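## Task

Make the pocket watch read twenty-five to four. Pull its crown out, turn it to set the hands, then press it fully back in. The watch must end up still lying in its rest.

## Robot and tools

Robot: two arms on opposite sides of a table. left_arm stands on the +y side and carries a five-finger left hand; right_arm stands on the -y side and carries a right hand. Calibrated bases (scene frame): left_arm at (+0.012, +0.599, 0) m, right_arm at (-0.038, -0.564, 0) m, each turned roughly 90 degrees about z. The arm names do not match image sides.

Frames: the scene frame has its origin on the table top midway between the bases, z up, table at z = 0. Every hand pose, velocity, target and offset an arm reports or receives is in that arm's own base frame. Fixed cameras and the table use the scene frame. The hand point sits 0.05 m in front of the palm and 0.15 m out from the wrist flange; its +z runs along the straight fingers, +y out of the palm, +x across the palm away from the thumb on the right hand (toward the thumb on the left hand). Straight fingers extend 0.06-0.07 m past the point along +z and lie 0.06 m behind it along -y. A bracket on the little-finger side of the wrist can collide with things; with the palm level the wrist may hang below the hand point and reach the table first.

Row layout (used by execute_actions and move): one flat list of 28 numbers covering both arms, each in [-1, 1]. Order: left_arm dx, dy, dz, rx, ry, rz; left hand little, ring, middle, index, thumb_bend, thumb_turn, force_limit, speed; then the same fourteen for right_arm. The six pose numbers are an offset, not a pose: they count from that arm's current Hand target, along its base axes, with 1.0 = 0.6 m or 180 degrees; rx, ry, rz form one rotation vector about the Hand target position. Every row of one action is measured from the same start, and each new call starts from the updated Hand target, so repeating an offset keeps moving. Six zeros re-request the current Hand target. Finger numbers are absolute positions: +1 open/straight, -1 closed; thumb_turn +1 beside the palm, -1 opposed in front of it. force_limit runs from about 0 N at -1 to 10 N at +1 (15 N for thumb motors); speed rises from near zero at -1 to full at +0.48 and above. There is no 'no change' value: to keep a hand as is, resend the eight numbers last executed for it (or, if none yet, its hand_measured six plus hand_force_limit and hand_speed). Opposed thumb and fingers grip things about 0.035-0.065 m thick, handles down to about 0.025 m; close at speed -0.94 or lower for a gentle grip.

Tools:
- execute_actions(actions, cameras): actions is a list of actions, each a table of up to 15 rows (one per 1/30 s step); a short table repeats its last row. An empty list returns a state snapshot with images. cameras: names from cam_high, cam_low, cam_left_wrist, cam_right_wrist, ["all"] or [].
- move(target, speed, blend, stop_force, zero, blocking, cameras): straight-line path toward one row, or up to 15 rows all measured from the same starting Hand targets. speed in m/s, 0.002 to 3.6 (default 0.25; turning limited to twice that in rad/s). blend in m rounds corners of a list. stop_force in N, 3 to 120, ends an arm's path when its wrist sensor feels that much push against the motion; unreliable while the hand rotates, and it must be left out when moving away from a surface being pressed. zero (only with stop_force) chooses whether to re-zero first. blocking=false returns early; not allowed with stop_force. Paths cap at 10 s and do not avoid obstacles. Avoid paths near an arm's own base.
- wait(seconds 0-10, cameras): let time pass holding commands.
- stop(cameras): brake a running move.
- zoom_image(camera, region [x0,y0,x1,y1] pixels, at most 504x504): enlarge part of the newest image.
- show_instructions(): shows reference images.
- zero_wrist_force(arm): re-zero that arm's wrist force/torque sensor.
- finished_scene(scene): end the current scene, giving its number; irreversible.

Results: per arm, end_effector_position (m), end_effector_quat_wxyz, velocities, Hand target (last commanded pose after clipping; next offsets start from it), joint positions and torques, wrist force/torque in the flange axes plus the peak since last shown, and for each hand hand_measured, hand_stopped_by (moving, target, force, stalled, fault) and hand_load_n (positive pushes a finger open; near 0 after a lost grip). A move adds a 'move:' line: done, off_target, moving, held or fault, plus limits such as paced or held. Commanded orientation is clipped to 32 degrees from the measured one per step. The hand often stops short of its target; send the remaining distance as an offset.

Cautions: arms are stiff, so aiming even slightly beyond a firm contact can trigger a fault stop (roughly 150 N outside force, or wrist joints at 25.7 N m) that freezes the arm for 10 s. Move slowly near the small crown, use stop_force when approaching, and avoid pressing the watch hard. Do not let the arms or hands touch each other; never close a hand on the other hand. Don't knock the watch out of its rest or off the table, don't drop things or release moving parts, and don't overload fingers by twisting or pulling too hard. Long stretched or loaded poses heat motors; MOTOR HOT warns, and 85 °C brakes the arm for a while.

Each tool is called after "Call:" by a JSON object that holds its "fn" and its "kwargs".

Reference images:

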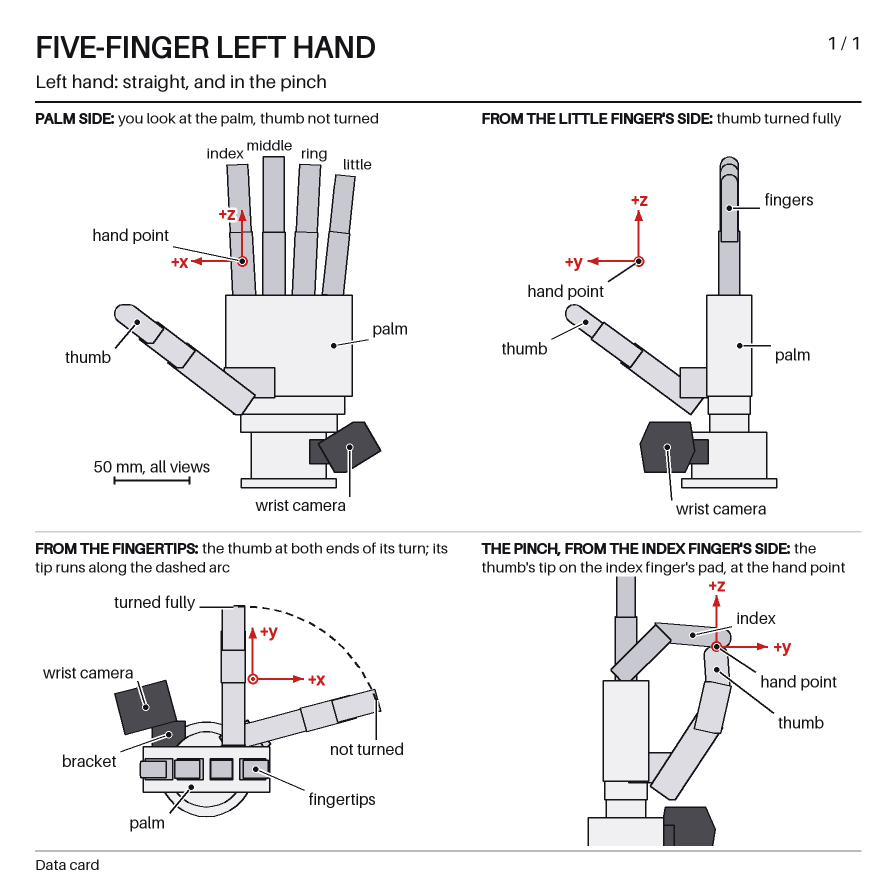

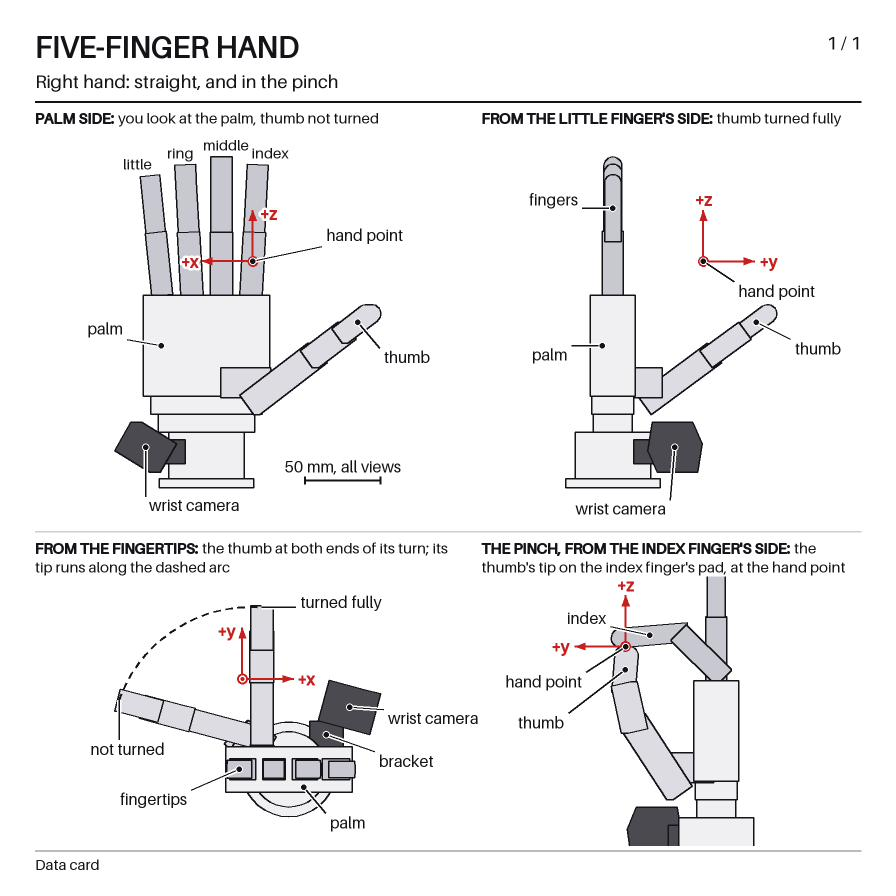

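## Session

Call:
{"fn": "execute_actions", "kwargs": {"actions": [], "cameras": ["all"]}}

Call:
{"fn": "zoom_image", "kwargs": {"camera": "cam_right_wrist", "region": [240, 150, 440, 300]}}

Scene clock: 0.00 s.
left_arm: end_effector_position=(+0.2689, +0.1217, +0.4816) hand_measured=(+1.000, +1.000, +1.000, +1.000, +1.000, +1.000) hand_load_n=(+0.0, +0.0, +0.0, +0.0, +0.0, +0.0) hand_stopped_by=(target, target, target, target, target, target) hand_force_limit=0.00 hand_speed=-0.80 end_effector_quat_wxyz=(-0.006, +0.903, +0.428, +0.025) | right_arm: end_effector_position=(+0.2620, -0.1217, +0.4879) hand_measured=(+1.000, +1.000, +1.000, +1.000, +1.000, +1.000) hand_load_n=(+0.0, +0.0, +0.0, +0.5, +0.0, +0.0) hand_stopped_by=(target, target, target, target, target, target) hand_force_limit=0.00 hand_speed=-0.80 end_effector_quat_wxyz=(+0.013, +0.438, +0.899, -0.013)
Joint positions: left_arm=[4.34 -1.4 -1.343 1.216 -1.546 1.884] | right_arm=[-1.197 -1.739 1.32 1.953 1.572 -1.86]
Joint velocities: within noise
Joint torques (N m): no reading
Wrist force (N): no reading
Wrist torque (N m): no reading
Wrist force, peak (N): no reading
Hand target: left_arm +0.2689, +0.1217, +0.4816; -0.006, +0.903, +0.428, +0.025 | right_arm +0.2620, -0.1217, +0.4879; +0.013, +0.438, +0.899, -0.013
camera_calibration:
cam_left_wrist: T_world_to_cam=[[-0.544655, 0.83863, -0.00715845, 0.0549667], [0.731424, 0.479171, 0.485196, -0.472841], [0.41033, 0.259028, -0.874376, 0.395255], [0, 0, 0, 1]] pos_world=[0.2136, 0.0780925, 0.575416]
cam_right_wrist: T_world_to_cam=[[0.656231, 0.754515, 0.00818469, -0.0873077], [0.595919, -0.524887, 0.607761, -0.531568], [0.462861, -0.393954, -0.794078, 0.333539], [0, 0, 0, 1]] pos_world=[0.219684, -0.0817392, 0.588637]

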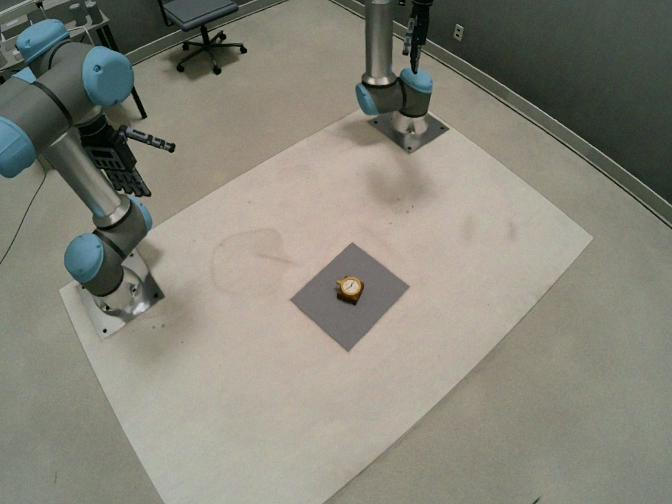

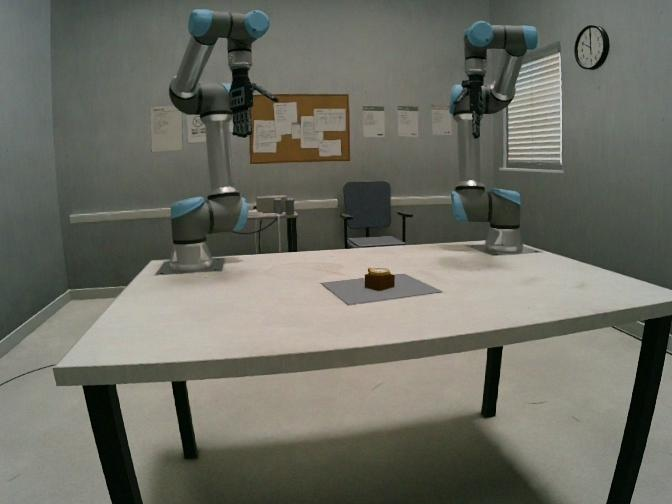

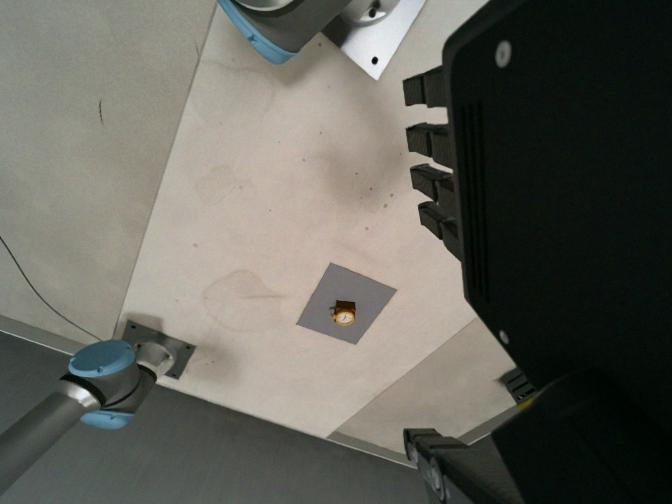

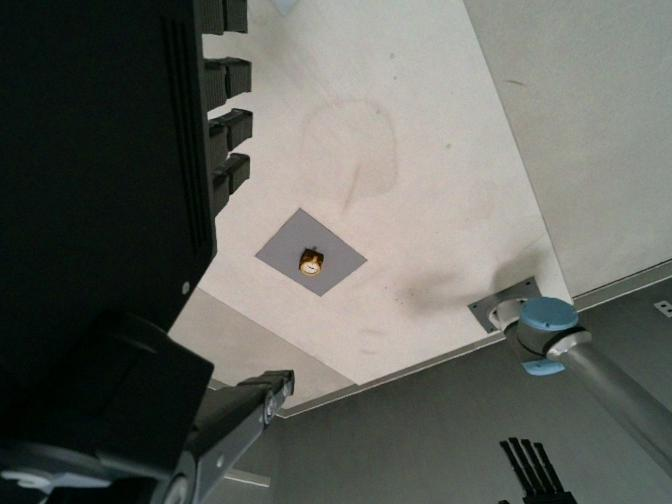

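Scaled by 2.520.

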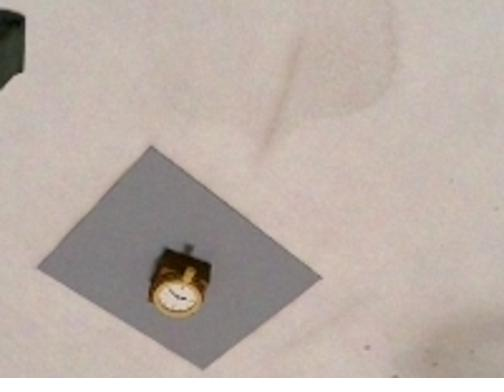

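Call:
{"fn": "zoom_image", "kwargs": {"camera": "cam_right_wrist", "region": [280, 230, 345, 285]}}

Call:
{"fn": "zoom_image", "kwargs": {"camera": "cam_left_wrist", "region": [310, 280, 380, 340]}}

Call:
{"fn": "zoom_image", "kwargs": {"camera": "cam_high", "region": [320, 260, 380, 310]}}

Call:
{"fn": "zoom_image", "kwargs": {"camera": "cam_low", "region": [350, 255, 410, 300]}}

Scaled by 7.754.

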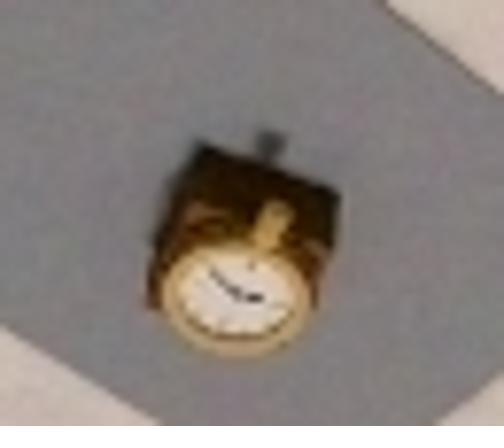

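Scaled by 7.200.

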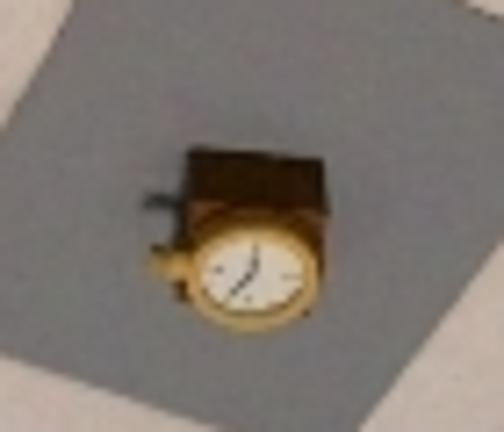

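Scaled by 8.400.

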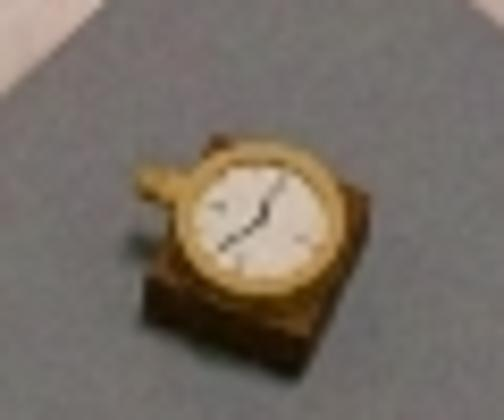

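Scaled by 8.400.

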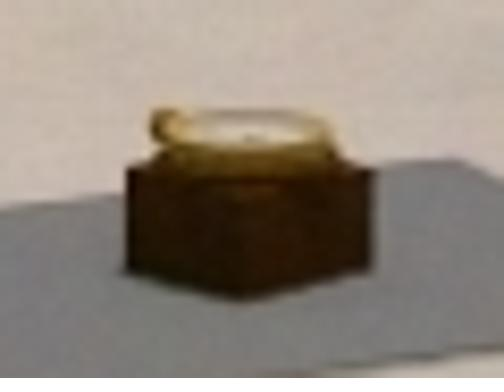

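Call:
{"fn": "move", "kwargs": {"target": [0,0,0,0,0,0,1,1,1,1,1,1,0.0,-0.8,0.4295,-0.5222,-0.5632,0.1354,-0.0369,-0.5657,1,1,1,1,1,1,1.0,0.3], "speed": 0.35, "cameras": ["cam_right_wrist"]}}

Call:
{"fn": "zoom_image", "kwargs": {"camera": "cam_right_wrist", "region": [240, 140, 440, 290]}}

Scene clock: 7.63 s.
left_arm: end_effector_position=(+0.2689, +0.1217, +0.4816) hand_measured=(+1.000, +1.000, +1.000, +1.000, +1.000, +1.000) hand_load_n=(+0.0, +0.0, +0.0, +0.0, +0.0, +0.0) hand_stopped_by=(target, target, target, target, target, target) hand_force_limit=0.00 hand_speed=-0.80 end_effector_quat_wxyz=(-0.006, +0.903, +0.428, +0.025) | right_arm: end_effector_position=(+0.5197, -0.4349, +0.1500) hand_measured=(+1.000, +1.000, +1.000, +1.000, +1.000, +1.000) hand_load_n=(+0.0, +0.0, +0.0, +0.0, +0.0, +0.0) hand_stopped_by=(target, target, target, target, target, target) hand_force_limit=1.00 hand_speed=0.30 end_effector_quat_wxyz=(-0.038, +0.962, +0.212, +0.169)
Joint positions: left_arm=[4.34 -1.4 -1.343 1.216 -1.546 1.884] | right_arm=[-0.963 -0.795 0.959 1.345 1.228 0.184]
Joint torques (N m): left_arm=[1.35 9.9 14.2 -2.27 0.05 -0.12] | right_arm=[-7.72 -46.22 -14.75 1.03 0.61 1.85]
Wrist force (N): left_arm=[0.3 -0.1 -0.3] | right_arm=[-0.7 -0.1 -0.4]
Wrist torque (N m): left_arm=[0.01 -0.05 0.01] | right_arm=[0.01 0.04 0.09]
Wrist force, peak (N): left_arm=[0.7 0.3 -0.2] | right_arm=[1.2 -0.3 -1.0]
Hand target: left_arm +0.2689, +0.1217, +0.4816; -0.006, +0.903, +0.428, +0.025 | right_arm +0.5197, -0.4350, +0.1500; -0.038, +0.962, +0.212, +0.169
Off the commanded pose: left_arm 0.000 m, 0 deg | right_arm 0.000 m, 0 deg.
move: done
camera_calibration:
cam_right_wrist: T_world_to_cam=[[0.566751, -0.819028, 0.0893722, -0.667409], [-0.804819, -0.527161, 0.272705, 0.133049], [-0.176239, -0.226484, -0.957938, 0.252217], [0, 0, 0, 1]] pos_world=[0.529785, -0.419365, 0.264973]
Images, in order (width x height): cam_right_wrist 672x504.

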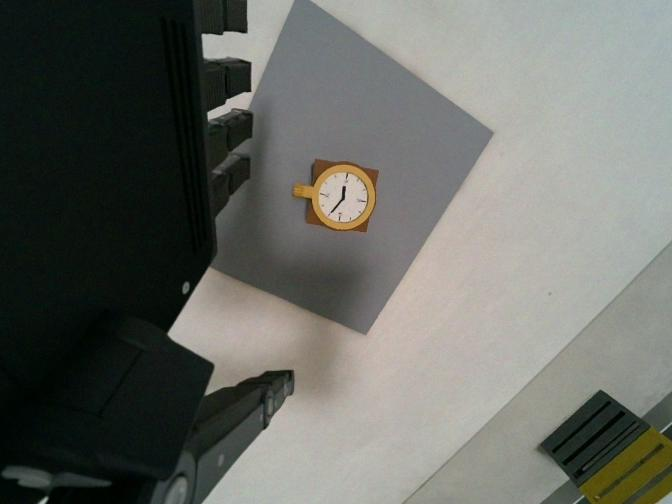

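Scaled by 2.520.

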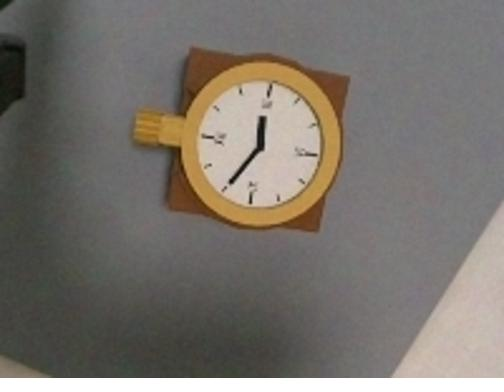

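Call:
{"fn": "move", "kwargs": {"target": [[0,0,0,0,0,0,1,1,1,1,1,1,0.0,-0.8,-0.0357,0.1058,-0.0833,0,0,0,0.3,0.3,0.3,0.1,0.05,-0.5,1.0,0.3],[0,0,0,0,0,0,1,1,1,1,1,1,0.0,-0.8,-0.0357,0.1058,-0.166,0,0,0,0.3,0.3,0.3,0.1,0.05,-0.5,1.0,0.3],[0,0,0,0,0,0,1,1,1,1,1,1,0.0,-0.8,-0.0125,0.0560,-0.166,0,0,0,0.3,0.3,0.3,0.1,0.05,-0.5,1.0,0.3]], "speed": [0.15,0.12,0.08], "blend": [0.01,0.005,0], "cameras": ["cam_right_wrist"]}}

Call:
{"fn": "zoom_image", "kwargs": {"camera": "cam_right_wrist", "region": [310, 150, 460, 262]}}

Scene clock: 11.50 s.
left_arm: end_effector_position=(+0.2689, +0.1217, +0.4816) hand_measured=(+1.000, +1.000, +1.000, +1.000, +1.000, +1.000) hand_load_n=(+0.0, +0.0, +0.0, +0.0, +0.0, +0.0) hand_stopped_by=(target, target, target, target, target, target) hand_force_limit=0.00 hand_speed=-0.80 end_effector_quat_wxyz=(-0.006, +0.903, +0.428, +0.025) | right_arm: end_effector_position=(+0.5122, -0.4014, +0.0504) hand_measured=(+0.300, +0.300, +0.300, +0.100, +0.050, -0.500) hand_load_n=(+0.0, +0.0, +0.0, +0.0, +0.0, +0.0) hand_stopped_by=(target, target, target, target, target, target) hand_force_limit=1.00 hand_speed=0.30 end_effector_quat_wxyz=(-0.038, +0.962, +0.212, +0.169)
Joint positions: left_arm=[4.34 -1.4 -1.343 1.216 -1.546 1.884] | right_arm=[-0.94 -0.792 1.217 1.075 1.229 0.209]
Joint torques (N m): left_arm=[0.8 10.21 14.62 -2.31 -0.07 -0.08] | right_arm=[4.95 -53.67 -9.63 1.25 -0.08 2.01]
Wrist force (N): left_arm=[-0.1 0.4 -0.2] | right_arm=[-0.8 -0.4 -0.4]
Wrist torque (N m): left_arm=[0.07 0.01 -0.02] | right_arm=[-0.01 0.03 0.09]
Wrist force, peak (N): left_arm=[0.1 0.1 -0.8] | right_arm=[-1.2 -1.1 0.8]
Hand target: left_arm +0.2689, +0.1217, +0.4816; -0.006, +0.903, +0.428, +0.025 | right_arm +0.5122, -0.4014, +0.0504; -0.038, +0.962, +0.212, +0.169
Off the commanded pose: left_arm 0.000 m, 0 deg | right_arm 0.000 m, 0 deg.
move: done
camera_calibration:
cam_right_wrist: T_world_to_cam=[[0.56649, -0.819218, 0.0892852, -0.626758], [-0.805005, -0.526957, 0.272551, 0.171928], [-0.176229, -0.226272, -0.95799, 0.16302], [0, 0, 0, 1]] pos_world=[0.522184, -0.385965, 0.165272]
Images, in order (width x height): cam_right_wrist 672x504.

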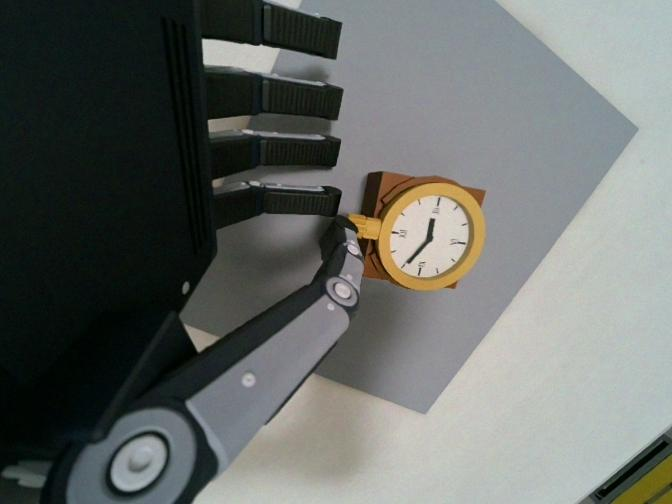

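Scaled by 3.360.

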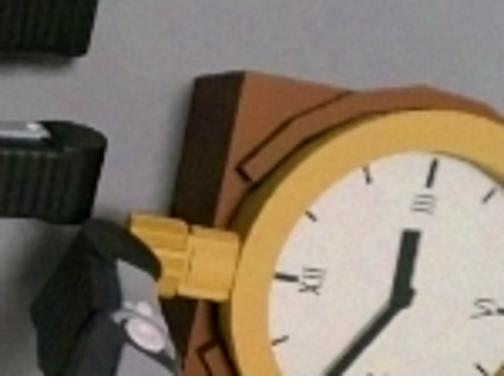

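Call:
{"fn": "move", "kwargs": {"target": [[0,0,0,0,0,0,1,1,1,1,1,1,0.0,-0.8,0.0027,-0.0197,0.0002,0,0,0,0.3,0.3,0.3,0.1,0.05,-0.5,1.0,0.3],[0,0,0,0,0,0,1,1,1,1,1,1,0.0,-0.8,0.0027,-0.0197,-0.0033,0,0,0,0.3,0.3,0.3,0.1,0.05,-0.5,1.0,0.3]], "speed": [0.04,0.02], "cameras": ["cam_right_wrist"]}}

Call:
{"fn": "zoom_image", "kwargs": {"camera": "cam_right_wrist", "region": [310, 160, 430, 250]}}

Scene clock: 14.23 s.
left_arm: end_effector_position=(+0.2689, +0.1217, +0.4816) hand_measured=(+1.000, +1.000, +1.000, +1.000, +1.000, +1.000) hand_load_n=(+0.0, +0.0, +0.0, +0.0, +0.0, +0.0) hand_stopped_by=(target, target, target, target, target, target) hand_force_limit=0.00 hand_speed=-0.80 end_effector_quat_wxyz=(-0.006, +0.903, +0.428, +0.025) | right_arm: end_effector_position=(+0.5138, -0.4133, +0.0483) hand_measured=(+0.300, +0.300, +0.300, +0.100, +0.050, -0.500) hand_load_n=(+0.0, +0.0, +0.0, +0.0, +0.0, +0.0) hand_stopped_by=(target, target, target, target, target, target) hand_force_limit=1.00 hand_speed=0.30 end_effector_quat_wxyz=(-0.038, +0.962, +0.212, +0.169)
Joint positions: left_arm=[4.34 -1.4 -1.343 1.216 -1.546 1.884] | right_arm=[-0.95 -0.768 1.18 1.092 1.229 0.198]
Joint torques (N m): left_arm=[1.14 10.2 14.17 -2.35 -0.01 -0.04] | right_arm=[4.73 -50.51 -8.57 3.01 -1.41 2.08]
Wrist force (N): left_arm=[0.0 0.1 -0.2] | right_arm=[-0.9 -0.3 -0.4]
Wrist torque (N m): left_arm=[0.03 -0.01 0.00] | right_arm=[0.00 0.04 0.09]
Wrist force, peak (N): left_arm=[0.1 0.1 -0.7] | right_arm=[-1.1 -0.4 -0.4]
Hand target: left_arm +0.2689, +0.1217, +0.4816; -0.006, +0.903, +0.428, +0.025 | right_arm +0.5138, -0.4132, +0.0484; -0.038, +0.962, +0.212, +0.169
Off the commanded pose: left_arm 0.000 m, 0 deg | right_arm 0.000 m, 0 deg.
move: done
camera_calibration:
cam_right_wrist: T_world_to_cam=[[0.566552, -0.819167, 0.0893567, -0.637224], [-0.804958, -0.526986, 0.272633, 0.167602], [-0.176242, -0.226389, -0.95796, 0.158594], [0, 0, 0, 1]] pos_world=[0.523884, -0.397765, 0.163173]
Images, in order (width x height): cam_right_wrist 672x504.

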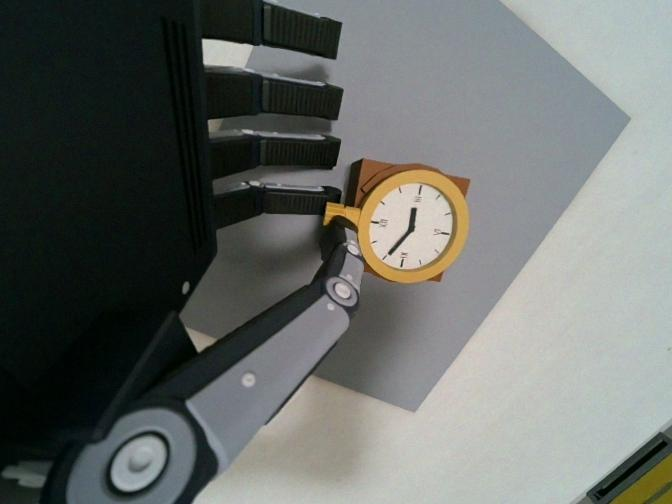

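Scaled by 4.200.

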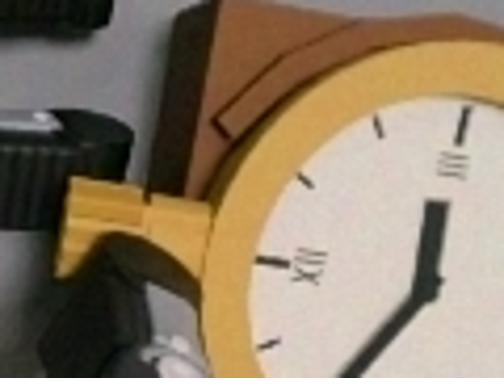

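Call:
{"fn": "move", "kwargs": {"target": [0,0,0,0,0,0,1,1,1,1,1,1,0.0,-0.8,0,0,0,0,0,0,0.3,0.3,0.3,-0.45,0.05,-0.5,1.0,-0.94], "cameras": ["cam_right_wrist"]}}

Scene clock: 16.60 s.
left_arm: end_effector_position=(+0.2689, +0.1217, +0.4816) hand_measured=(+1.000, +1.000, +1.000, +1.000, +1.000, +1.000) hand_load_n=(+0.5, +0.0, +0.0, +0.5, +0.0, +0.0) hand_stopped_by=(target, target, target, target, target, target) hand_force_limit=0.00 hand_speed=-0.80 end_effector_quat_wxyz=(-0.006, +0.903, +0.428, +0.025) | right_arm: end_effector_position=(+0.5138, -0.4132, +0.0484) hand_measured=(+0.300, +0.300, +0.300, -0.072, +0.050, -0.500) hand_load_n=(+0.0, +0.0, +0.0, +11.0, +4.0, -0.5) hand_stopped_by=(target, target, target, force, target, target) hand_force_limit=1.00 hand_speed=-0.94 end_effector_quat_wxyz=(-0.038, +0.962, +0.212, +0.169)
Joint positions: left_arm=[4.34 -1.4 -1.343 1.216 -1.546 1.884] | right_arm=[-0.95 -0.768 1.18 1.092 1.229 0.199]
Joint torques (N m): left_arm=[1.18 10.19 14.13 -2.49 0.07 0.05] | right_arm=[6.88 -58.6 -20.8 3.65 0.83 2.21]
Wrist force (N): left_arm=[0.4 0.2 -0.1] | right_arm=[-1.0 -0.4 -0.1]
Wrist torque (N m): left_arm=[0.04 -0.05 0.01] | right_arm=[-0.03 0.03 0.09]
Wrist force, peak (N): left_arm=[-0.1 0.3 -0.6] | right_arm=[-1.1 -0.6 0.7]
Hand target: left_arm +0.2689, +0.1217, +0.4816; -0.006, +0.903, +0.428, +0.025 | right_arm +0.5138, -0.4132, +0.0484; -0.038, +0.962, +0.212, +0.169
Off the commanded pose: left_arm 0.000 m, 0 deg | right_arm 0.000 m, 0 deg.
move: done
camera_calibration:
cam_right_wrist: T_world_to_cam=[[0.566538, -0.819185, 0.0892783, -0.637138], [-0.804967, -0.526998, 0.272582, 0.167635], [-0.176246, -0.226294, -0.957981, 0.158755], [0, 0, 0, 1]] pos_world=[0.523884, -0.397665, 0.163272]
Images, in order (width x height): cam_right_wrist 672x504.

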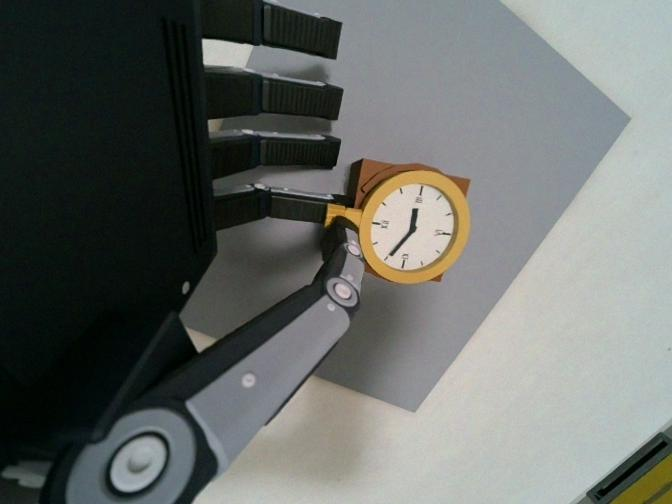

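Call:
{"fn": "move", "kwargs": {"target": [0,0,0,0,0,0,1,1,1,1,1,1,0.0,-0.8,-0.002817,0.006042,0,0,0,0,0.3,0.3,0.3,-0.45,0.05,-0.5,1.0,-0.94], "speed": 0.006, "stop_force": 25, "cameras": ["cam_right_wrist"]}}

Call:
{"fn": "zoom_image", "kwargs": {"camera": "cam_right_wrist", "region": [310, 160, 430, 250]}}

Scene clock: 18.77 s.
left_arm: end_effector_position=(+0.2689, +0.1217, +0.4816) hand_measured=(+1.000, +1.000, +1.000, +1.000, +1.000, +1.000) hand_load_n=(+0.0, +0.0, +0.0, +0.0, +0.0, +0.0) hand_stopped_by=(target, target, target, target, target, target) hand_force_limit=0.00 hand_speed=-0.80 end_effector_quat_wxyz=(-0.006, +0.903, +0.428, +0.025) | right_arm: end_effector_position=(+0.5121, -0.4096, +0.0484) hand_measured=(+0.300, +0.300, +0.300, -0.072, +0.052, -0.500) hand_load_n=(+0.0, +0.0, +0.0, +10.0, +6.0, -0.5) hand_stopped_by=(target, target, target, force, target, target) hand_force_limit=1.00 hand_speed=-0.94 end_effector_quat_wxyz=(-0.038, +0.962, +0.212, +0.169)
Joint positions: left_arm=[4.34 -1.4 -1.343 1.216 -1.546 1.884] | right_arm=[-0.949 -0.777 1.196 1.085 1.229 0.2]
Joint torques (N m): left_arm=[1.01 10.82 14.73 -2.49 0.09 -0.16] | right_arm=[4.07 -45.17 -30.44 3.93 0.99 1.62]
Wrist force (N): left_arm=[0.3 -0.1 -0.2] | right_arm=[-1.0 3.3 -0.8]
Wrist torque (N m): left_arm=[0.00 -0.03 0.02] | right_arm=[-0.04 0.05 -0.01]
Wrist force, peak (N): left_arm=[0.2 0.5 -0.3] | right_arm=[-0.9 3.9 -0.8]
Hand target: left_arm +0.2689, +0.1217, +0.4816; -0.006, +0.903, +0.428, +0.025 | right_arm +0.5121, -0.4096, +0.0484; -0.038, +0.962, +0.212, +0.169
Off the commanded pose: left_arm 0.000 m, 0 deg | right_arm 0.000 m, 0 deg.
move: done
camera_calibration:
cam_right_wrist: T_world_to_cam=[[0.566528, -0.819198, 0.0892241, -0.633217], [-0.804953, -0.526979, 0.272659, 0.168152], [-0.176343, -0.22629, -0.957964, 0.159319], [0, 0, 0, 1]] pos_world=[0.522184, -0.394065, 0.163272]
Images, in order (width x height): cam_right_wrist 672x504.

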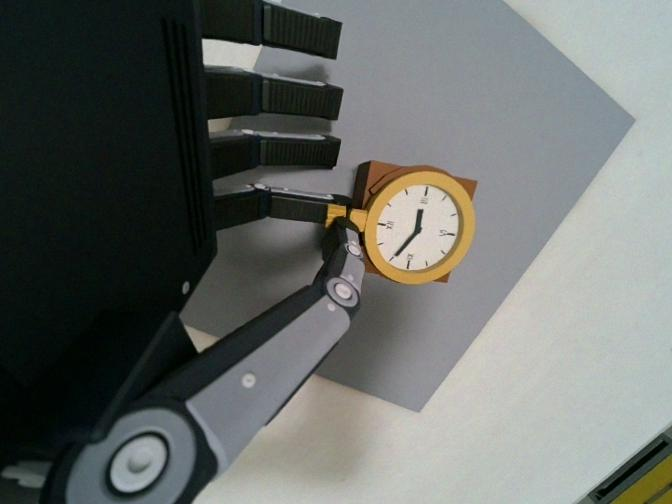

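Scaled by 4.200.

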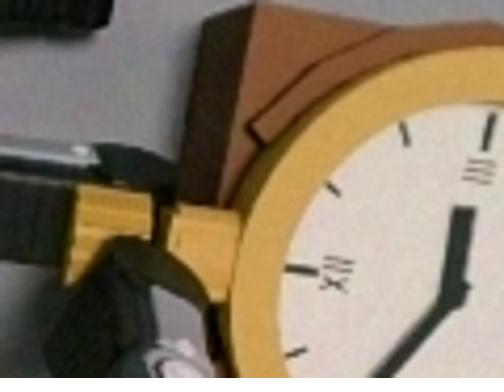

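Call:
{"fn": "move", "kwargs": {"target": [[0,0,0,0,0,0,1,1,1,1,1,1,0.0,-0.8,0.000247,-0.000529,0,0,0,0,0.3,0.3,0.3,-0.45,0.05,-0.5,1.0,-0.94],[0,0,0,0,0,0,1,1,1,1,1,1,0.0,-0.8,0.000247,-0.000529,0,0,0,0,-1,-1,-1,-0.45,0.05,-0.5,1.0,-0.3],[0,0,0,0,0,0,1,1,1,1,1,1,0.0,-0.8,-0.001387,-0.00129,-0.002,0.058697,-0.125877,0,-1,-1,-1,-0.45,0.05,-0.5,1.0,-0.3],[0,0,0,0,0,0,1,1,1,1,1,1,0.0,-0.8,-0.002095,-0.00162,-0.004583,0.117389,-0.251753,0,-1,-1,-1,-0.45,0.05,-0.5,1.0,-0.3]], "speed": [0.02, 0.02, 0.4, 0.4], "blend": [0, 0, 0.01, 0], "cameras": ["cam_right_wrist"]}}

Call:
{"fn": "zoom_image", "kwargs": {"camera": "cam_right_wrist", "region": [310, 140, 490, 300]}}

Scene clock: 23.60 s.
left_arm: end_effector_position=(+0.2689, +0.1217, +0.4816) hand_measured=(+1.000, +1.000, +1.000, +1.000, +1.000, +1.000) hand_load_n=(+0.0, +0.0, +0.0, +0.0, +0.0, +0.0) hand_stopped_by=(target, target, target, target, target, target) hand_force_limit=0.00 hand_speed=-0.80 end_effector_quat_wxyz=(-0.006, +0.903, +0.428, +0.025) | right_arm: end_effector_position=(+0.5108, -0.4106, +0.0456) hand_measured=(-1.000, -1.000, -1.000, -0.072, +0.052, -0.500) hand_load_n=(+0.0, +0.0, +0.0, +10.0, +4.5, +0.0) hand_stopped_by=(target, target, target, force, target, target) hand_force_limit=1.00 hand_speed=-0.30 end_effector_quat_wxyz=(-0.125, +0.800, +0.176, +0.559)
Joint positions: left_arm=[4.34 -1.4 -1.343 1.216 -1.546 1.884] | right_arm=[-1.265 -0.635 1.458 1.091 0.373 -0.364]
Joint torques (N m): left_arm=[0.97 10.83 14.52 -2.74 0.04 -0.11] | right_arm=[7.13 -52.07 -24.94 2.6 -2.88 -0.84]
Wrist force (N): left_arm=[0.4 0.1 0.0] | right_arm=[-3.1 -0.2 -1.3]
Wrist torque (N m): left_arm=[0.02 -0.06 0.02] | right_arm=[-0.16 0.21 0.01]
Wrist force, peak (N): left_arm=[0.3 0.5 -0.6] | right_arm=[-1.4 -5.7 1.1]
Hand target: left_arm +0.2689, +0.1217, +0.4816; -0.006, +0.903, +0.428, +0.025 | right_arm +0.5108, -0.4106, +0.0457; -0.125, +0.800, +0.176, +0.560
Off the commanded pose: left_arm 0.000 m, 0 deg | right_arm 0.000 m, 0 deg.
move: done
camera_calibration:
cam_right_wrist: T_world_to_cam=[[0.450323, -0.873412, 0.185368, -0.600307], [-0.686082, -0.471354, -0.554181, 0.167112], [0.571402, 0.122383, -0.811494, -0.08926], [0, 0, 0, 1]] pos_world=[0.435988, -0.434622, 0.131455]
Images, in order (width x height): cam_right_wrist 672x504.

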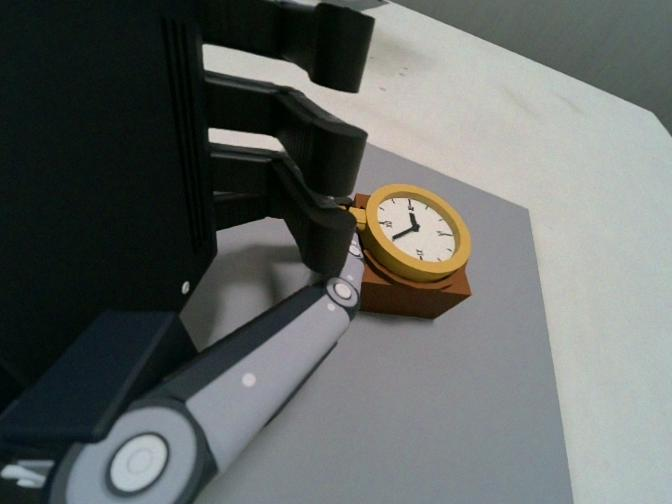

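Scaled by 2.800.

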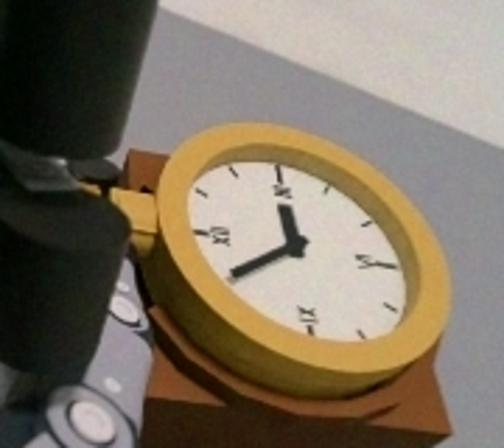

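Call:
{"fn": "move", "kwargs": {"target": [[0,0,0,0,0,0,1,1,1,1,1,1,0.0,-0.8,0,0,0,0,0,0,-1,-1,-1,0.08,0.05,-0.5,1.0,-0.3],[0,0,0,0,0,0,1,1,1,1,1,1,0.0,-0.8,-0.00284,-0.001324,0.001133,0,0,0,-1,-1,-1,0.08,0.05,-0.5,1.0,-0.3],[0,0,0,0,0,0,1,1,1,1,1,1,0.0,-0.8,0.001314,0.000613,0.007717,-0.117389,0.251753,0,-1,-1,-1,0.08,0.05,-0.5,1.0,-0.3],[0,0,0,0,0,0,1,1,1,1,1,1,0.0,-0.8,0.007084,0.003303,0.00885,-0.2113,0.45315,0,-1,-1,-1,0.08,0.05,-0.5,1.0,-0.3],[0,0,0,0,0,0,1,1,1,1,1,1,0.0,-0.8,0.006057,0.002824,0.005717,-0.2113,0.45315,0,-1,-1,-1,0.08,0.05,-0.5,1.0,-0.3],[0,0,0,0,0,0,1,1,1,1,1,1,0.0,-0.8,0.006057,0.002824,0.005717,-0.2113,0.45315,0,-1,-1,-1,-0.45,0.05,-0.5,1.0,-0.94],[0,0,0,0,0,0,1,1,1,1,1,1,0.0,-0.8,0.004109,0.001916,0.005517,-0.164345,0.35245,0,-1,-1,-1,-0.45,0.05,-0.5,1.0,-0.94],[0,0,0,0,0,0,1,1,1,1,1,1,0.0,-0.8,0.002341,0.001092,0.004583,-0.117389,0.251753,0,-1,-1,-1,-0.45,0.05,-0.5,1.0,-0.94]], "speed": [0.05, 0.05, 0.4, 0.4, 0.03, 0.03, 0.4, 0.4], "blend": [0, 0.001, 0.01, 0, 0, 0, 0.01, 0], "cameras": ["cam_right_wrist"]}}

Call:
{"fn": "zoom_image", "kwargs": {"camera": "cam_right_wrist", "region": [310, 150, 490, 300]}}

Scene clock: 31.27 s.
left_arm: end_effector_position=(+0.2689, +0.1217, +0.4816) hand_measured=(+1.000, +1.000, +1.000, +1.000, +1.000, +1.000) hand_load_n=(+0.0, +0.0, +0.0, +0.0, +0.0, +0.0) hand_stopped_by=(target, target, target, target, target, target) hand_force_limit=0.00 hand_speed=-0.80 end_effector_quat_wxyz=(-0.006, +0.903, +0.428, +0.025) | right_arm: end_effector_position=(+0.5122, -0.4099, +0.0484) hand_measured=(-1.000, -1.000, -1.000, -0.076, +0.052, -0.500) hand_load_n=(+0.0, +0.0, +0.0, +11.0, +5.5, -0.5) hand_stopped_by=(target, target, target, force, target, target) hand_force_limit=1.00 hand_speed=-0.94 end_effector_quat_wxyz=(-0.038, +0.962, +0.212, +0.169)
Joint positions: left_arm=[4.34 -1.4 -1.343 1.216 -1.546 1.884] | right_arm=[-0.949 -0.776 1.195 1.085 1.229 0.2]
Joint torques (N m): left_arm=[0.93 10.99 15 -2.86 0.03 0.01] | right_arm=[-5.46 -39.75 -27.83 2.55 -1.91 1.36]
Wrist force (N): left_arm=[-0.1 0.1 -0.1] | right_arm=[-1.0 -0.3 0.0]
Wrist torque (N m): left_arm=[0.02 0.01 -0.01] | right_arm=[0.00 0.03 0.00]
Wrist force, peak (N): left_arm=[0.5 0.5 -0.4] | right_arm=[-3.6 0.0 -1.5]
Hand target: left_arm +0.2689, +0.1217, +0.4816; -0.006, +0.903, +0.428, +0.025 | right_arm +0.5123, -0.4099, +0.0484; -0.038, +0.962, +0.212, +0.169
Off the commanded pose: left_arm 0.000 m, 0 deg | right_arm 0.000 m, 0 deg.
move: done
camera_calibration:
cam_right_wrist: T_world_to_cam=[[0.566557, -0.819173, 0.089265, -0.633541], [-0.804892, -0.52694, 0.272917, 0.167989], [-0.176529, -0.226472, -0.957887, 0.159379], [0, 0, 0, 1]] pos_world=[0.522285, -0.394365, 0.163373]
Images, in order (width x height): cam_right_wrist 672x504.

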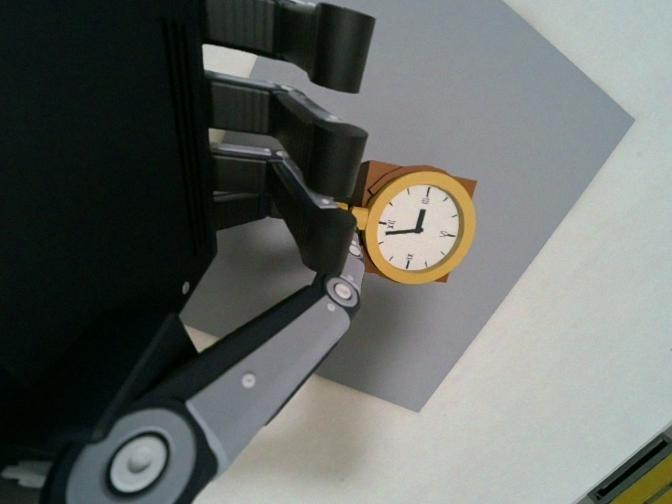

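Scaled by 2.800.

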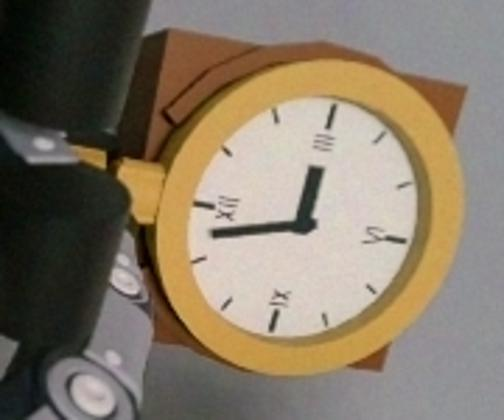

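Call:
{"fn": "move", "kwargs": {"target": [[0,0,0,0,0,0,1,1,1,1,1,1,0.0,-0.8,-0.001631,-0.000761,-0.002,0.058697,-0.125877,0,-1,-1,-1,-0.45,0.05,-0.5,1.0,-0.94],[0,0,0,0,0,0,1,1,1,1,1,1,0.0,-0.8,-0.002341,-0.001092,-0.004583,0.117389,-0.251753,0,-1,-1,-1,-0.45,0.05,-0.5,1.0,-0.94],[0,0,0,0,0,0,1,1,1,1,1,1,0.0,-0.8,-0.002341,-0.001092,-0.004583,0.117389,-0.251753,0,-1,-1,-1,0.08,0.05,-0.5,1.0,-0.3],[0,0,0,0,0,0,1,1,1,1,1,1,0.0,-0.8,-0.005181,-0.002416,-0.00345,0.117389,-0.251753,0,-1,-1,-1,0.08,0.05,-0.5,1.0,-0.3],[0,0,0,0,0,0,1,1,1,1,1,1,0.0,-0.8,-0.001027,-0.000479,0.003133,0,0,0,-1,-1,-1,0.08,0.05,-0.5,1.0,-0.3],[0,0,0,0,0,0,1,1,1,1,1,1,0.0,-0.8,0.004743,0.002212,0.004267,-0.093911,0.201403,0,-1,-1,-1,0.08,0.05,-0.5,1.0,-0.3],[0,0,0,0,0,0,1,1,1,1,1,1,0.0,-0.8,0.003716,0.001733,0.001133,-0.093911,0.201403,0,-1,-1,-1,0.08,0.05,-0.5,1.0,-0.3],[0,0,0,0,0,0,1,1,1,1,1,1,0.0,-0.8,0.003716,0.001733,0.001133,-0.093911,0.201403,0,-1,-1,-1,-0.45,0.05,-0.5,1.0,-0.94],[0,0,0,0,0,0,1,1,1,1,1,1,0.0,-0.8,0.001767,0.000824,0.000933,-0.046956,0.100701,0,-1,-1,-1,-0.45,0.05,-0.5,1.0,-0.94],[0,0,0,0,0,0,1,1,1,1,1,1,0.0,-0.8,0,0,0,0,0,0,-1,-1,-1,-0.45,0.05,-0.5,1.0,-0.94]], "speed": [0.5, 0.5, 0.05, 0.05, 0.5, 0.5, 0.03, 0.03, 0.5, 0.5], "blend": [0.01, 0, 0, 0.001, 0.01, 0, 0, 0, 0.01, 0], "cameras": ["cam_right_wrist"]}}

Call:
{"fn": "zoom_image", "kwargs": {"camera": "cam_right_wrist", "region": [310, 150, 490, 300]}}

Scene clock: 40.87 s.
left_arm: end_effector_position=(+0.2689, +0.1217, +0.4816) hand_measured=(+1.000, +1.000, +1.000, +1.000, +1.000, +1.000) hand_load_n=(+0.0, +0.0, +0.0, +0.0, +0.0, +0.0) hand_stopped_by=(target, target, target, target, target, target) hand_force_limit=0.00 hand_speed=-0.80 end_effector_quat_wxyz=(-0.006, +0.903, +0.428, +0.025) | right_arm: end_effector_position=(+0.5122, -0.4099, +0.0484) hand_measured=(-1.000, -1.000, -1.000, -0.080, +0.052, -0.500) hand_load_n=(+0.0, +0.0, +0.0, +13.0, +6.0, +0.0) hand_stopped_by=(target, target, target, force, target, target) hand_force_limit=1.00 hand_speed=-0.94 end_effector_quat_wxyz=(-0.038, +0.962, +0.212, +0.169)
Joint positions: left_arm=[4.34 -1.4 -1.343 1.216 -1.546 1.884] | right_arm=[-0.949 -0.776 1.195 1.085 1.229 0.2]
Joint torques (N m): left_arm=[1.14 11.25 14.78 -2.85 0.12 -0.07] | right_arm=[-5.97 -38.18 -26.18 2.55 -2.47 1]
Wrist force (N): left_arm=[0.0 0.0 -0.2] | right_arm=[-1.1 -0.3 0.2]
Wrist torque (N m): left_arm=[0.02 -0.01 0.00] | right_arm=[-0.03 0.05 -0.01]
Wrist force, peak (N): left_arm=[0.3 0.4 -0.5] | right_arm=[-3.6 1.2 -1.1]
Hand target: left_arm +0.2689, +0.1217, +0.4816; -0.006, +0.903, +0.428, +0.025 | right_arm +0.5123, -0.4099, +0.0484; -0.038, +0.962, +0.212, +0.169
Off the commanded pose: left_arm 0.000 m, 0 deg | right_arm 0.000 m, 0 deg.
move: done
camera_calibration:
cam_right_wrist: T_world_to_cam=[[0.566557, -0.819173, 0.089265, -0.633541], [-0.804892, -0.52694, 0.272917, 0.167989], [-0.176529, -0.226472, -0.957887, 0.159379], [0, 0, 0, 1]] pos_world=[0.522285, -0.394365, 0.163373]
Images, in order (width x height): cam_right_wrist 672x504.

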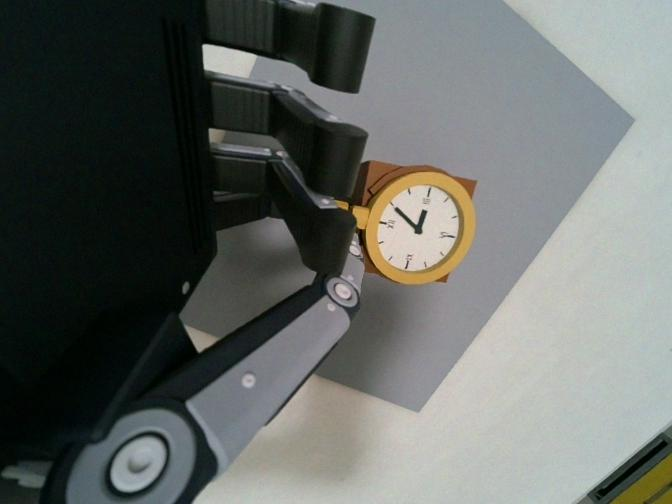

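Scaled by 2.800.

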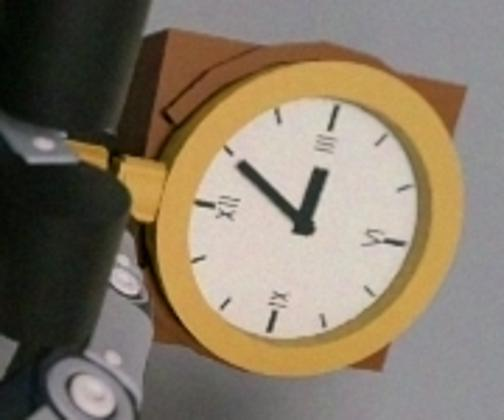

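Call:
{"fn": "move", "kwargs": {"target": [[0,0,0,0,0,0,1,1,1,1,1,1,0.0,-0.8,-0.001631,-0.000761,-0.002,0.058697,-0.125877,0,-1,-1,-1,-0.45,0.05,-0.5,1.0,-0.94],[0,0,0,0,0,0,1,1,1,1,1,1,0.0,-0.8,-0.002341,-0.001092,-0.004583,0.117389,-0.251753,0,-1,-1,-1,-0.45,0.05,-0.5,1.0,-0.94],[0,0,0,0,0,0,1,1,1,1,1,1,0.0,-0.8,-0.002341,-0.001092,-0.004583,0.117389,-0.251753,0,-1,-1,-1,0.08,0.05,-0.5,1.0,-0.3],[0,0,0,0,0,0,1,1,1,1,1,1,0.0,-0.8,-0.005181,-0.002416,-0.00345,0.117389,-0.251753,0,-1,-1,-1,0.08,0.05,-0.5,1.0,-0.3],[0,0,0,0,0,0,1,1,1,1,1,1,0.0,-0.8,-0.001027,-0.000479,0.003133,0,0,0,-1,-1,-1,0.08,0.05,-0.5,1.0,-0.3],[0,0,0,0,0,0,1,1,1,1,1,1,0.0,-0.8,0.004743,0.002212,0.004267,-0.093911,0.201403,0,-1,-1,-1,0.08,0.05,-0.5,1.0,-0.3],[0,0,0,0,0,0,1,1,1,1,1,1,0.0,-0.8,0.003716,0.001733,0.001133,-0.093911,0.201403,0,-1,-1,-1,0.08,0.05,-0.5,1.0,-0.3],[0,0,0,0,0,0,1,1,1,1,1,1,0.0,-0.8,0.003716,0.001733,0.001133,-0.093911,0.201403,0,-1,-1,-1,-0.45,0.05,-0.5,1.0,-0.94],[0,0,0,0,0,0,1,1,1,1,1,1,0.0,-0.8,0.001767,0.000824,0.000933,-0.046956,0.100701,0,-1,-1,-1,-0.45,0.05,-0.5,1.0,-0.94],[0,0,0,0,0,0,1,1,1,1,1,1,0.0,-0.8,0,0,0,0,0,0,-1,-1,-1,-0.45,0.05,-0.5,1.0,-0.94]], "speed": [0.5, 0.5, 0.05, 0.05, 0.5, 0.5, 0.03, 0.03, 0.5, 0.5], "blend": [0.01, 0, 0, 0.001, 0.01, 0, 0, 0, 0.01, 0], "cameras": ["cam_right_wrist"]}}

Call:
{"fn": "zoom_image", "kwargs": {"camera": "cam_right_wrist", "region": [310, 150, 490, 300]}}

Call:
{"fn": "move", "kwargs": {"target": [[0,0,0,0,0,0,1,1,1,1,1,1,0.0,-0.8,-0.001631,-0.000761,-0.002,0.058697,-0.125877,0,-1,-1,-1,-0.45,0.05,-0.5,1.0,-0.94],[0,0,0,0,0,0,1,1,1,1,1,1,0.0,-0.8,-0.002341,-0.001092,-0.004583,0.117389,-0.251753,0,-1,-1,-1,-0.45,0.05,-0.5,1.0,-0.94],[0,0,0,0,0,0,1,1,1,1,1,1,0.0,-0.8,-0.002341,-0.001092,-0.004583,0.117389,-0.251753,0,-1,-1,-1,0.08,0.05,-0.5,1.0,-0.3],[0,0,0,0,0,0,1,1,1,1,1,1,0.0,-0.8,-0.005181,-0.002416,-0.00345,0.117389,-0.251753,0,-1,-1,-1,0.08,0.05,-0.5,1.0,-0.3],[0,0,0,0,0,0,1,1,1,1,1,1,0.0,-0.8,-0.001027,-0.000479,0.003133,0,0,0,-1,-1,-1,0.08,0.05,-0.5,1.0,-0.3],[0,0,0,0,0,0,1,1,1,1,1,1,0.0,-0.8,0.004743,0.002212,0.004267,-0.093911,0.201403,0,-1,-1,-1,0.08,0.05,-0.5,1.0,-0.3],[0,0,0,0,0,0,1,1,1,1,1,1,0.0,-0.8,0.003716,0.001733,0.001133,-0.093911,0.201403,0,-1,-1,-1,0.08,0.05,-0.5,1.0,-0.3],[0,0,0,0,0,0,1,1,1,1,1,1,0.0,-0.8,0.003716,0.001733,0.001133,-0.093911,0.201403,0,-1,-1,-1,-0.45,0.05,-0.5,1.0,-0.94],[0,0,0,0,0,0,1,1,1,1,1,1,0.0,-0.8,0.001767,0.000824,0.000933,-0.046956,0.100701,0,-1,-1,-1,-0.45,0.05,-0.5,1.0,-0.94],[0,0,0,0,0,0,1,1,1,1,1,1,0.0,-0.8,0,0,0,0,0,0,-1,-1,-1,-0.45,0.05,-0.5,1.0,-0.94]], "speed": [0.5, 0.5, 0.05, 0.05, 0.5, 0.5, 0.03, 0.03, 0.5, 0.5], "blend": [0.01, 0, 0, 0.001, 0.01, 0, 0, 0, 0.01, 0], "cameras": ["cam_right_wrist"]}}

Call:
{"fn": "zoom_image", "kwargs": {"camera": "cam_right_wrist", "region": [310, 150, 490, 300]}}

Scene clock: 49.33 s.
left_arm: end_effector_position=(+0.2689, +0.1217, +0.4816) hand_measured=(+1.000, +1.000, +1.000, +1.000, +1.000, +1.000) hand_load_n=(+0.0, +0.0, +0.0, +0.0, +0.0, +0.0) hand_stopped_by=(target, target, target, target, target, target) hand_force_limit=0.00 hand_speed=-0.80 end_effector_quat_wxyz=(-0.006, +0.903, +0.428, +0.025) | right_arm: end_effector_position=(+0.5122, -0.4099, +0.0484) hand_measured=(-1.000, -1.000, -1.000, -0.080, +0.052, -0.500) hand_load_n=(+0.0, +0.0, +0.0, +12.5, +5.5, +0.0) hand_stopped_by=(target, target, target, force, target, target) hand_force_limit=1.00 hand_speed=-0.94 end_effector_quat_wxyz=(-0.038, +0.962, +0.212, +0.169)
Joint positions: left_arm=[4.34 -1.4 -1.343 1.216 -1.546 1.884] | right_arm=[-0.949 -0.776 1.195 1.085 1.229 0.2]
Joint torques (N m): left_arm=[0.98 12.02 15.37 -3 -0.01 0] | right_arm=[-5.24 -38.59 -26.79 2.31 -1.78 1.35]
Wrist force (N): left_arm=[0.0 0.0 -0.2] | right_arm=[-1.1 -0.7 -0.2]
Wrist torque (N m): left_arm=[0.01 -0.01 0.00] | right_arm=[-0.08 0.06 -0.03]
Wrist force, peak (N): left_arm=[0.5 0.1 -0.5] | right_arm=[-3.7 2.0 -1.1]
Hand target: left_arm +0.2689, +0.1217, +0.4816; -0.006, +0.903, +0.428, +0.025 | right_arm +0.5123, -0.4099, +0.0484; -0.038, +0.962, +0.212, +0.169
Off the commanded pose: left_arm 0.000 m, 0 deg | right_arm 0.000 m, 0 deg.
move: done
camera_calibration:
cam_right_wrist: T_world_to_cam=[[0.566557, -0.819173, 0.089265, -0.633541], [-0.804892, -0.52694, 0.272917, 0.167989], [-0.176529, -0.226472, -0.957887, 0.159379], [0, 0, 0, 1]] pos_world=[0.522285, -0.394365, 0.163373]
Images, in order (width x height): cam_right_wrist 672x504.

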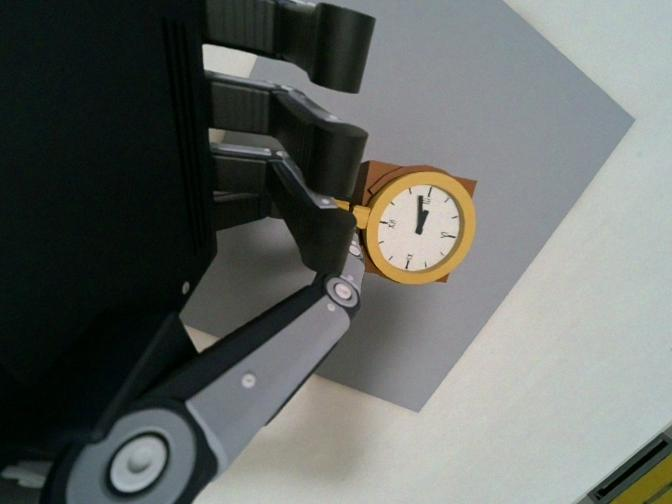

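Scaled by 2.800.

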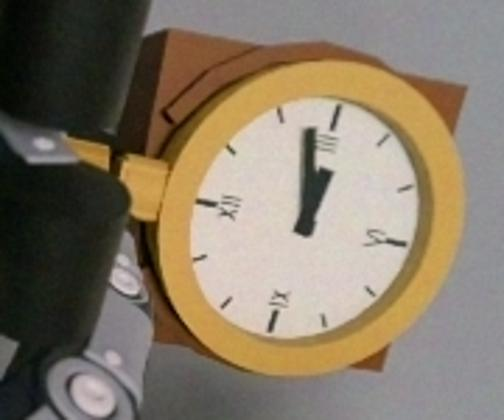

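Scene clock: 56.13 s.
left_arm: end_effector_position=(+0.2689, +0.1217, +0.4816) hand_measured=(+1.000, +1.000, +1.000, +1.000, +1.000, +1.000) hand_load_n=(+0.0, +0.0, +0.0, +0.0, +0.0, +0.0) hand_stopped_by=(target, target, target, target, target, target) hand_force_limit=0.00 hand_speed=-0.80 end_effector_quat_wxyz=(-0.006, +0.903, +0.428, +0.025) | right_arm: end_effector_position=(+0.5122, -0.4099, +0.0484) hand_measured=(-1.000, -1.000, -1.000, -0.082, +0.052, -0.500) hand_load_n=(+0.0, +0.0, +0.0, +12.0, +5.5, +0.5) hand_stopped_by=(target, target, target, force, target, target) hand_force_limit=1.00 hand_speed=-0.94 end_effector_quat_wxyz=(-0.038, +0.962, +0.212, +0.169)
Joint positions: left_arm=[4.34 -1.4 -1.343 1.216 -1.546 1.884] | right_arm=[-0.949 -0.776 1.195 1.085 1.229 0.2]
Joint torques (N m): left_arm=[1.45 12.3 15.03 -3.28 0.07 -0.03] | right_arm=[-5.26 -39.48 -26.77 2.42 -1.98 1.23]
Wrist force (N): left_arm=[0.1 0.1 -0.1] | right_arm=[-1.0 -0.3 0.0]
Wrist torque (N m): left_arm=[0.02 -0.01 0.00] | right_arm=[-0.06 0.05 -0.02]
Wrist force, peak (N): left_arm=[-0.3 0.5 -0.4] | right_arm=[-3.6 2.0 -1.3]
Hand target: left_arm +0.2689, +0.1217, +0.4816; -0.006, +0.903, +0.428, +0.025 | right_arm +0.5123, -0.4099, +0.0484; -0.038, +0.962, +0.212, +0.169
Off the commanded pose: left_arm 0.000 m, 0 deg | right_arm 0.000 m, 0 deg.
move: done
camera_calibration:
cam_right_wrist: T_world_to_cam=[[0.566557, -0.819173, 0.089265, -0.633541], [-0.804892, -0.52694, 0.272917, 0.167989], [-0.176529, -0.226472, -0.957887, 0.159379], [0, 0, 0, 1]] pos_world=[0.522285, -0.394365, 0.163373]
Images, in order (width x height): cam_right_wrist 672x504.

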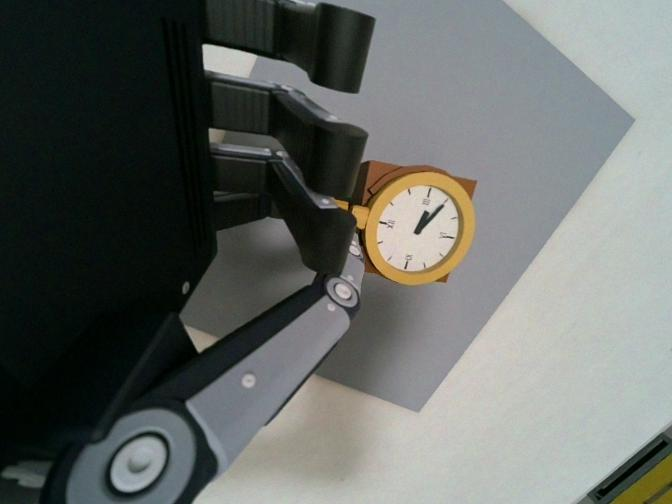

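Scaled by 2.800.

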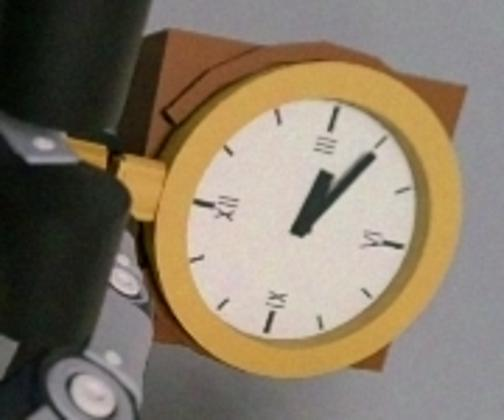

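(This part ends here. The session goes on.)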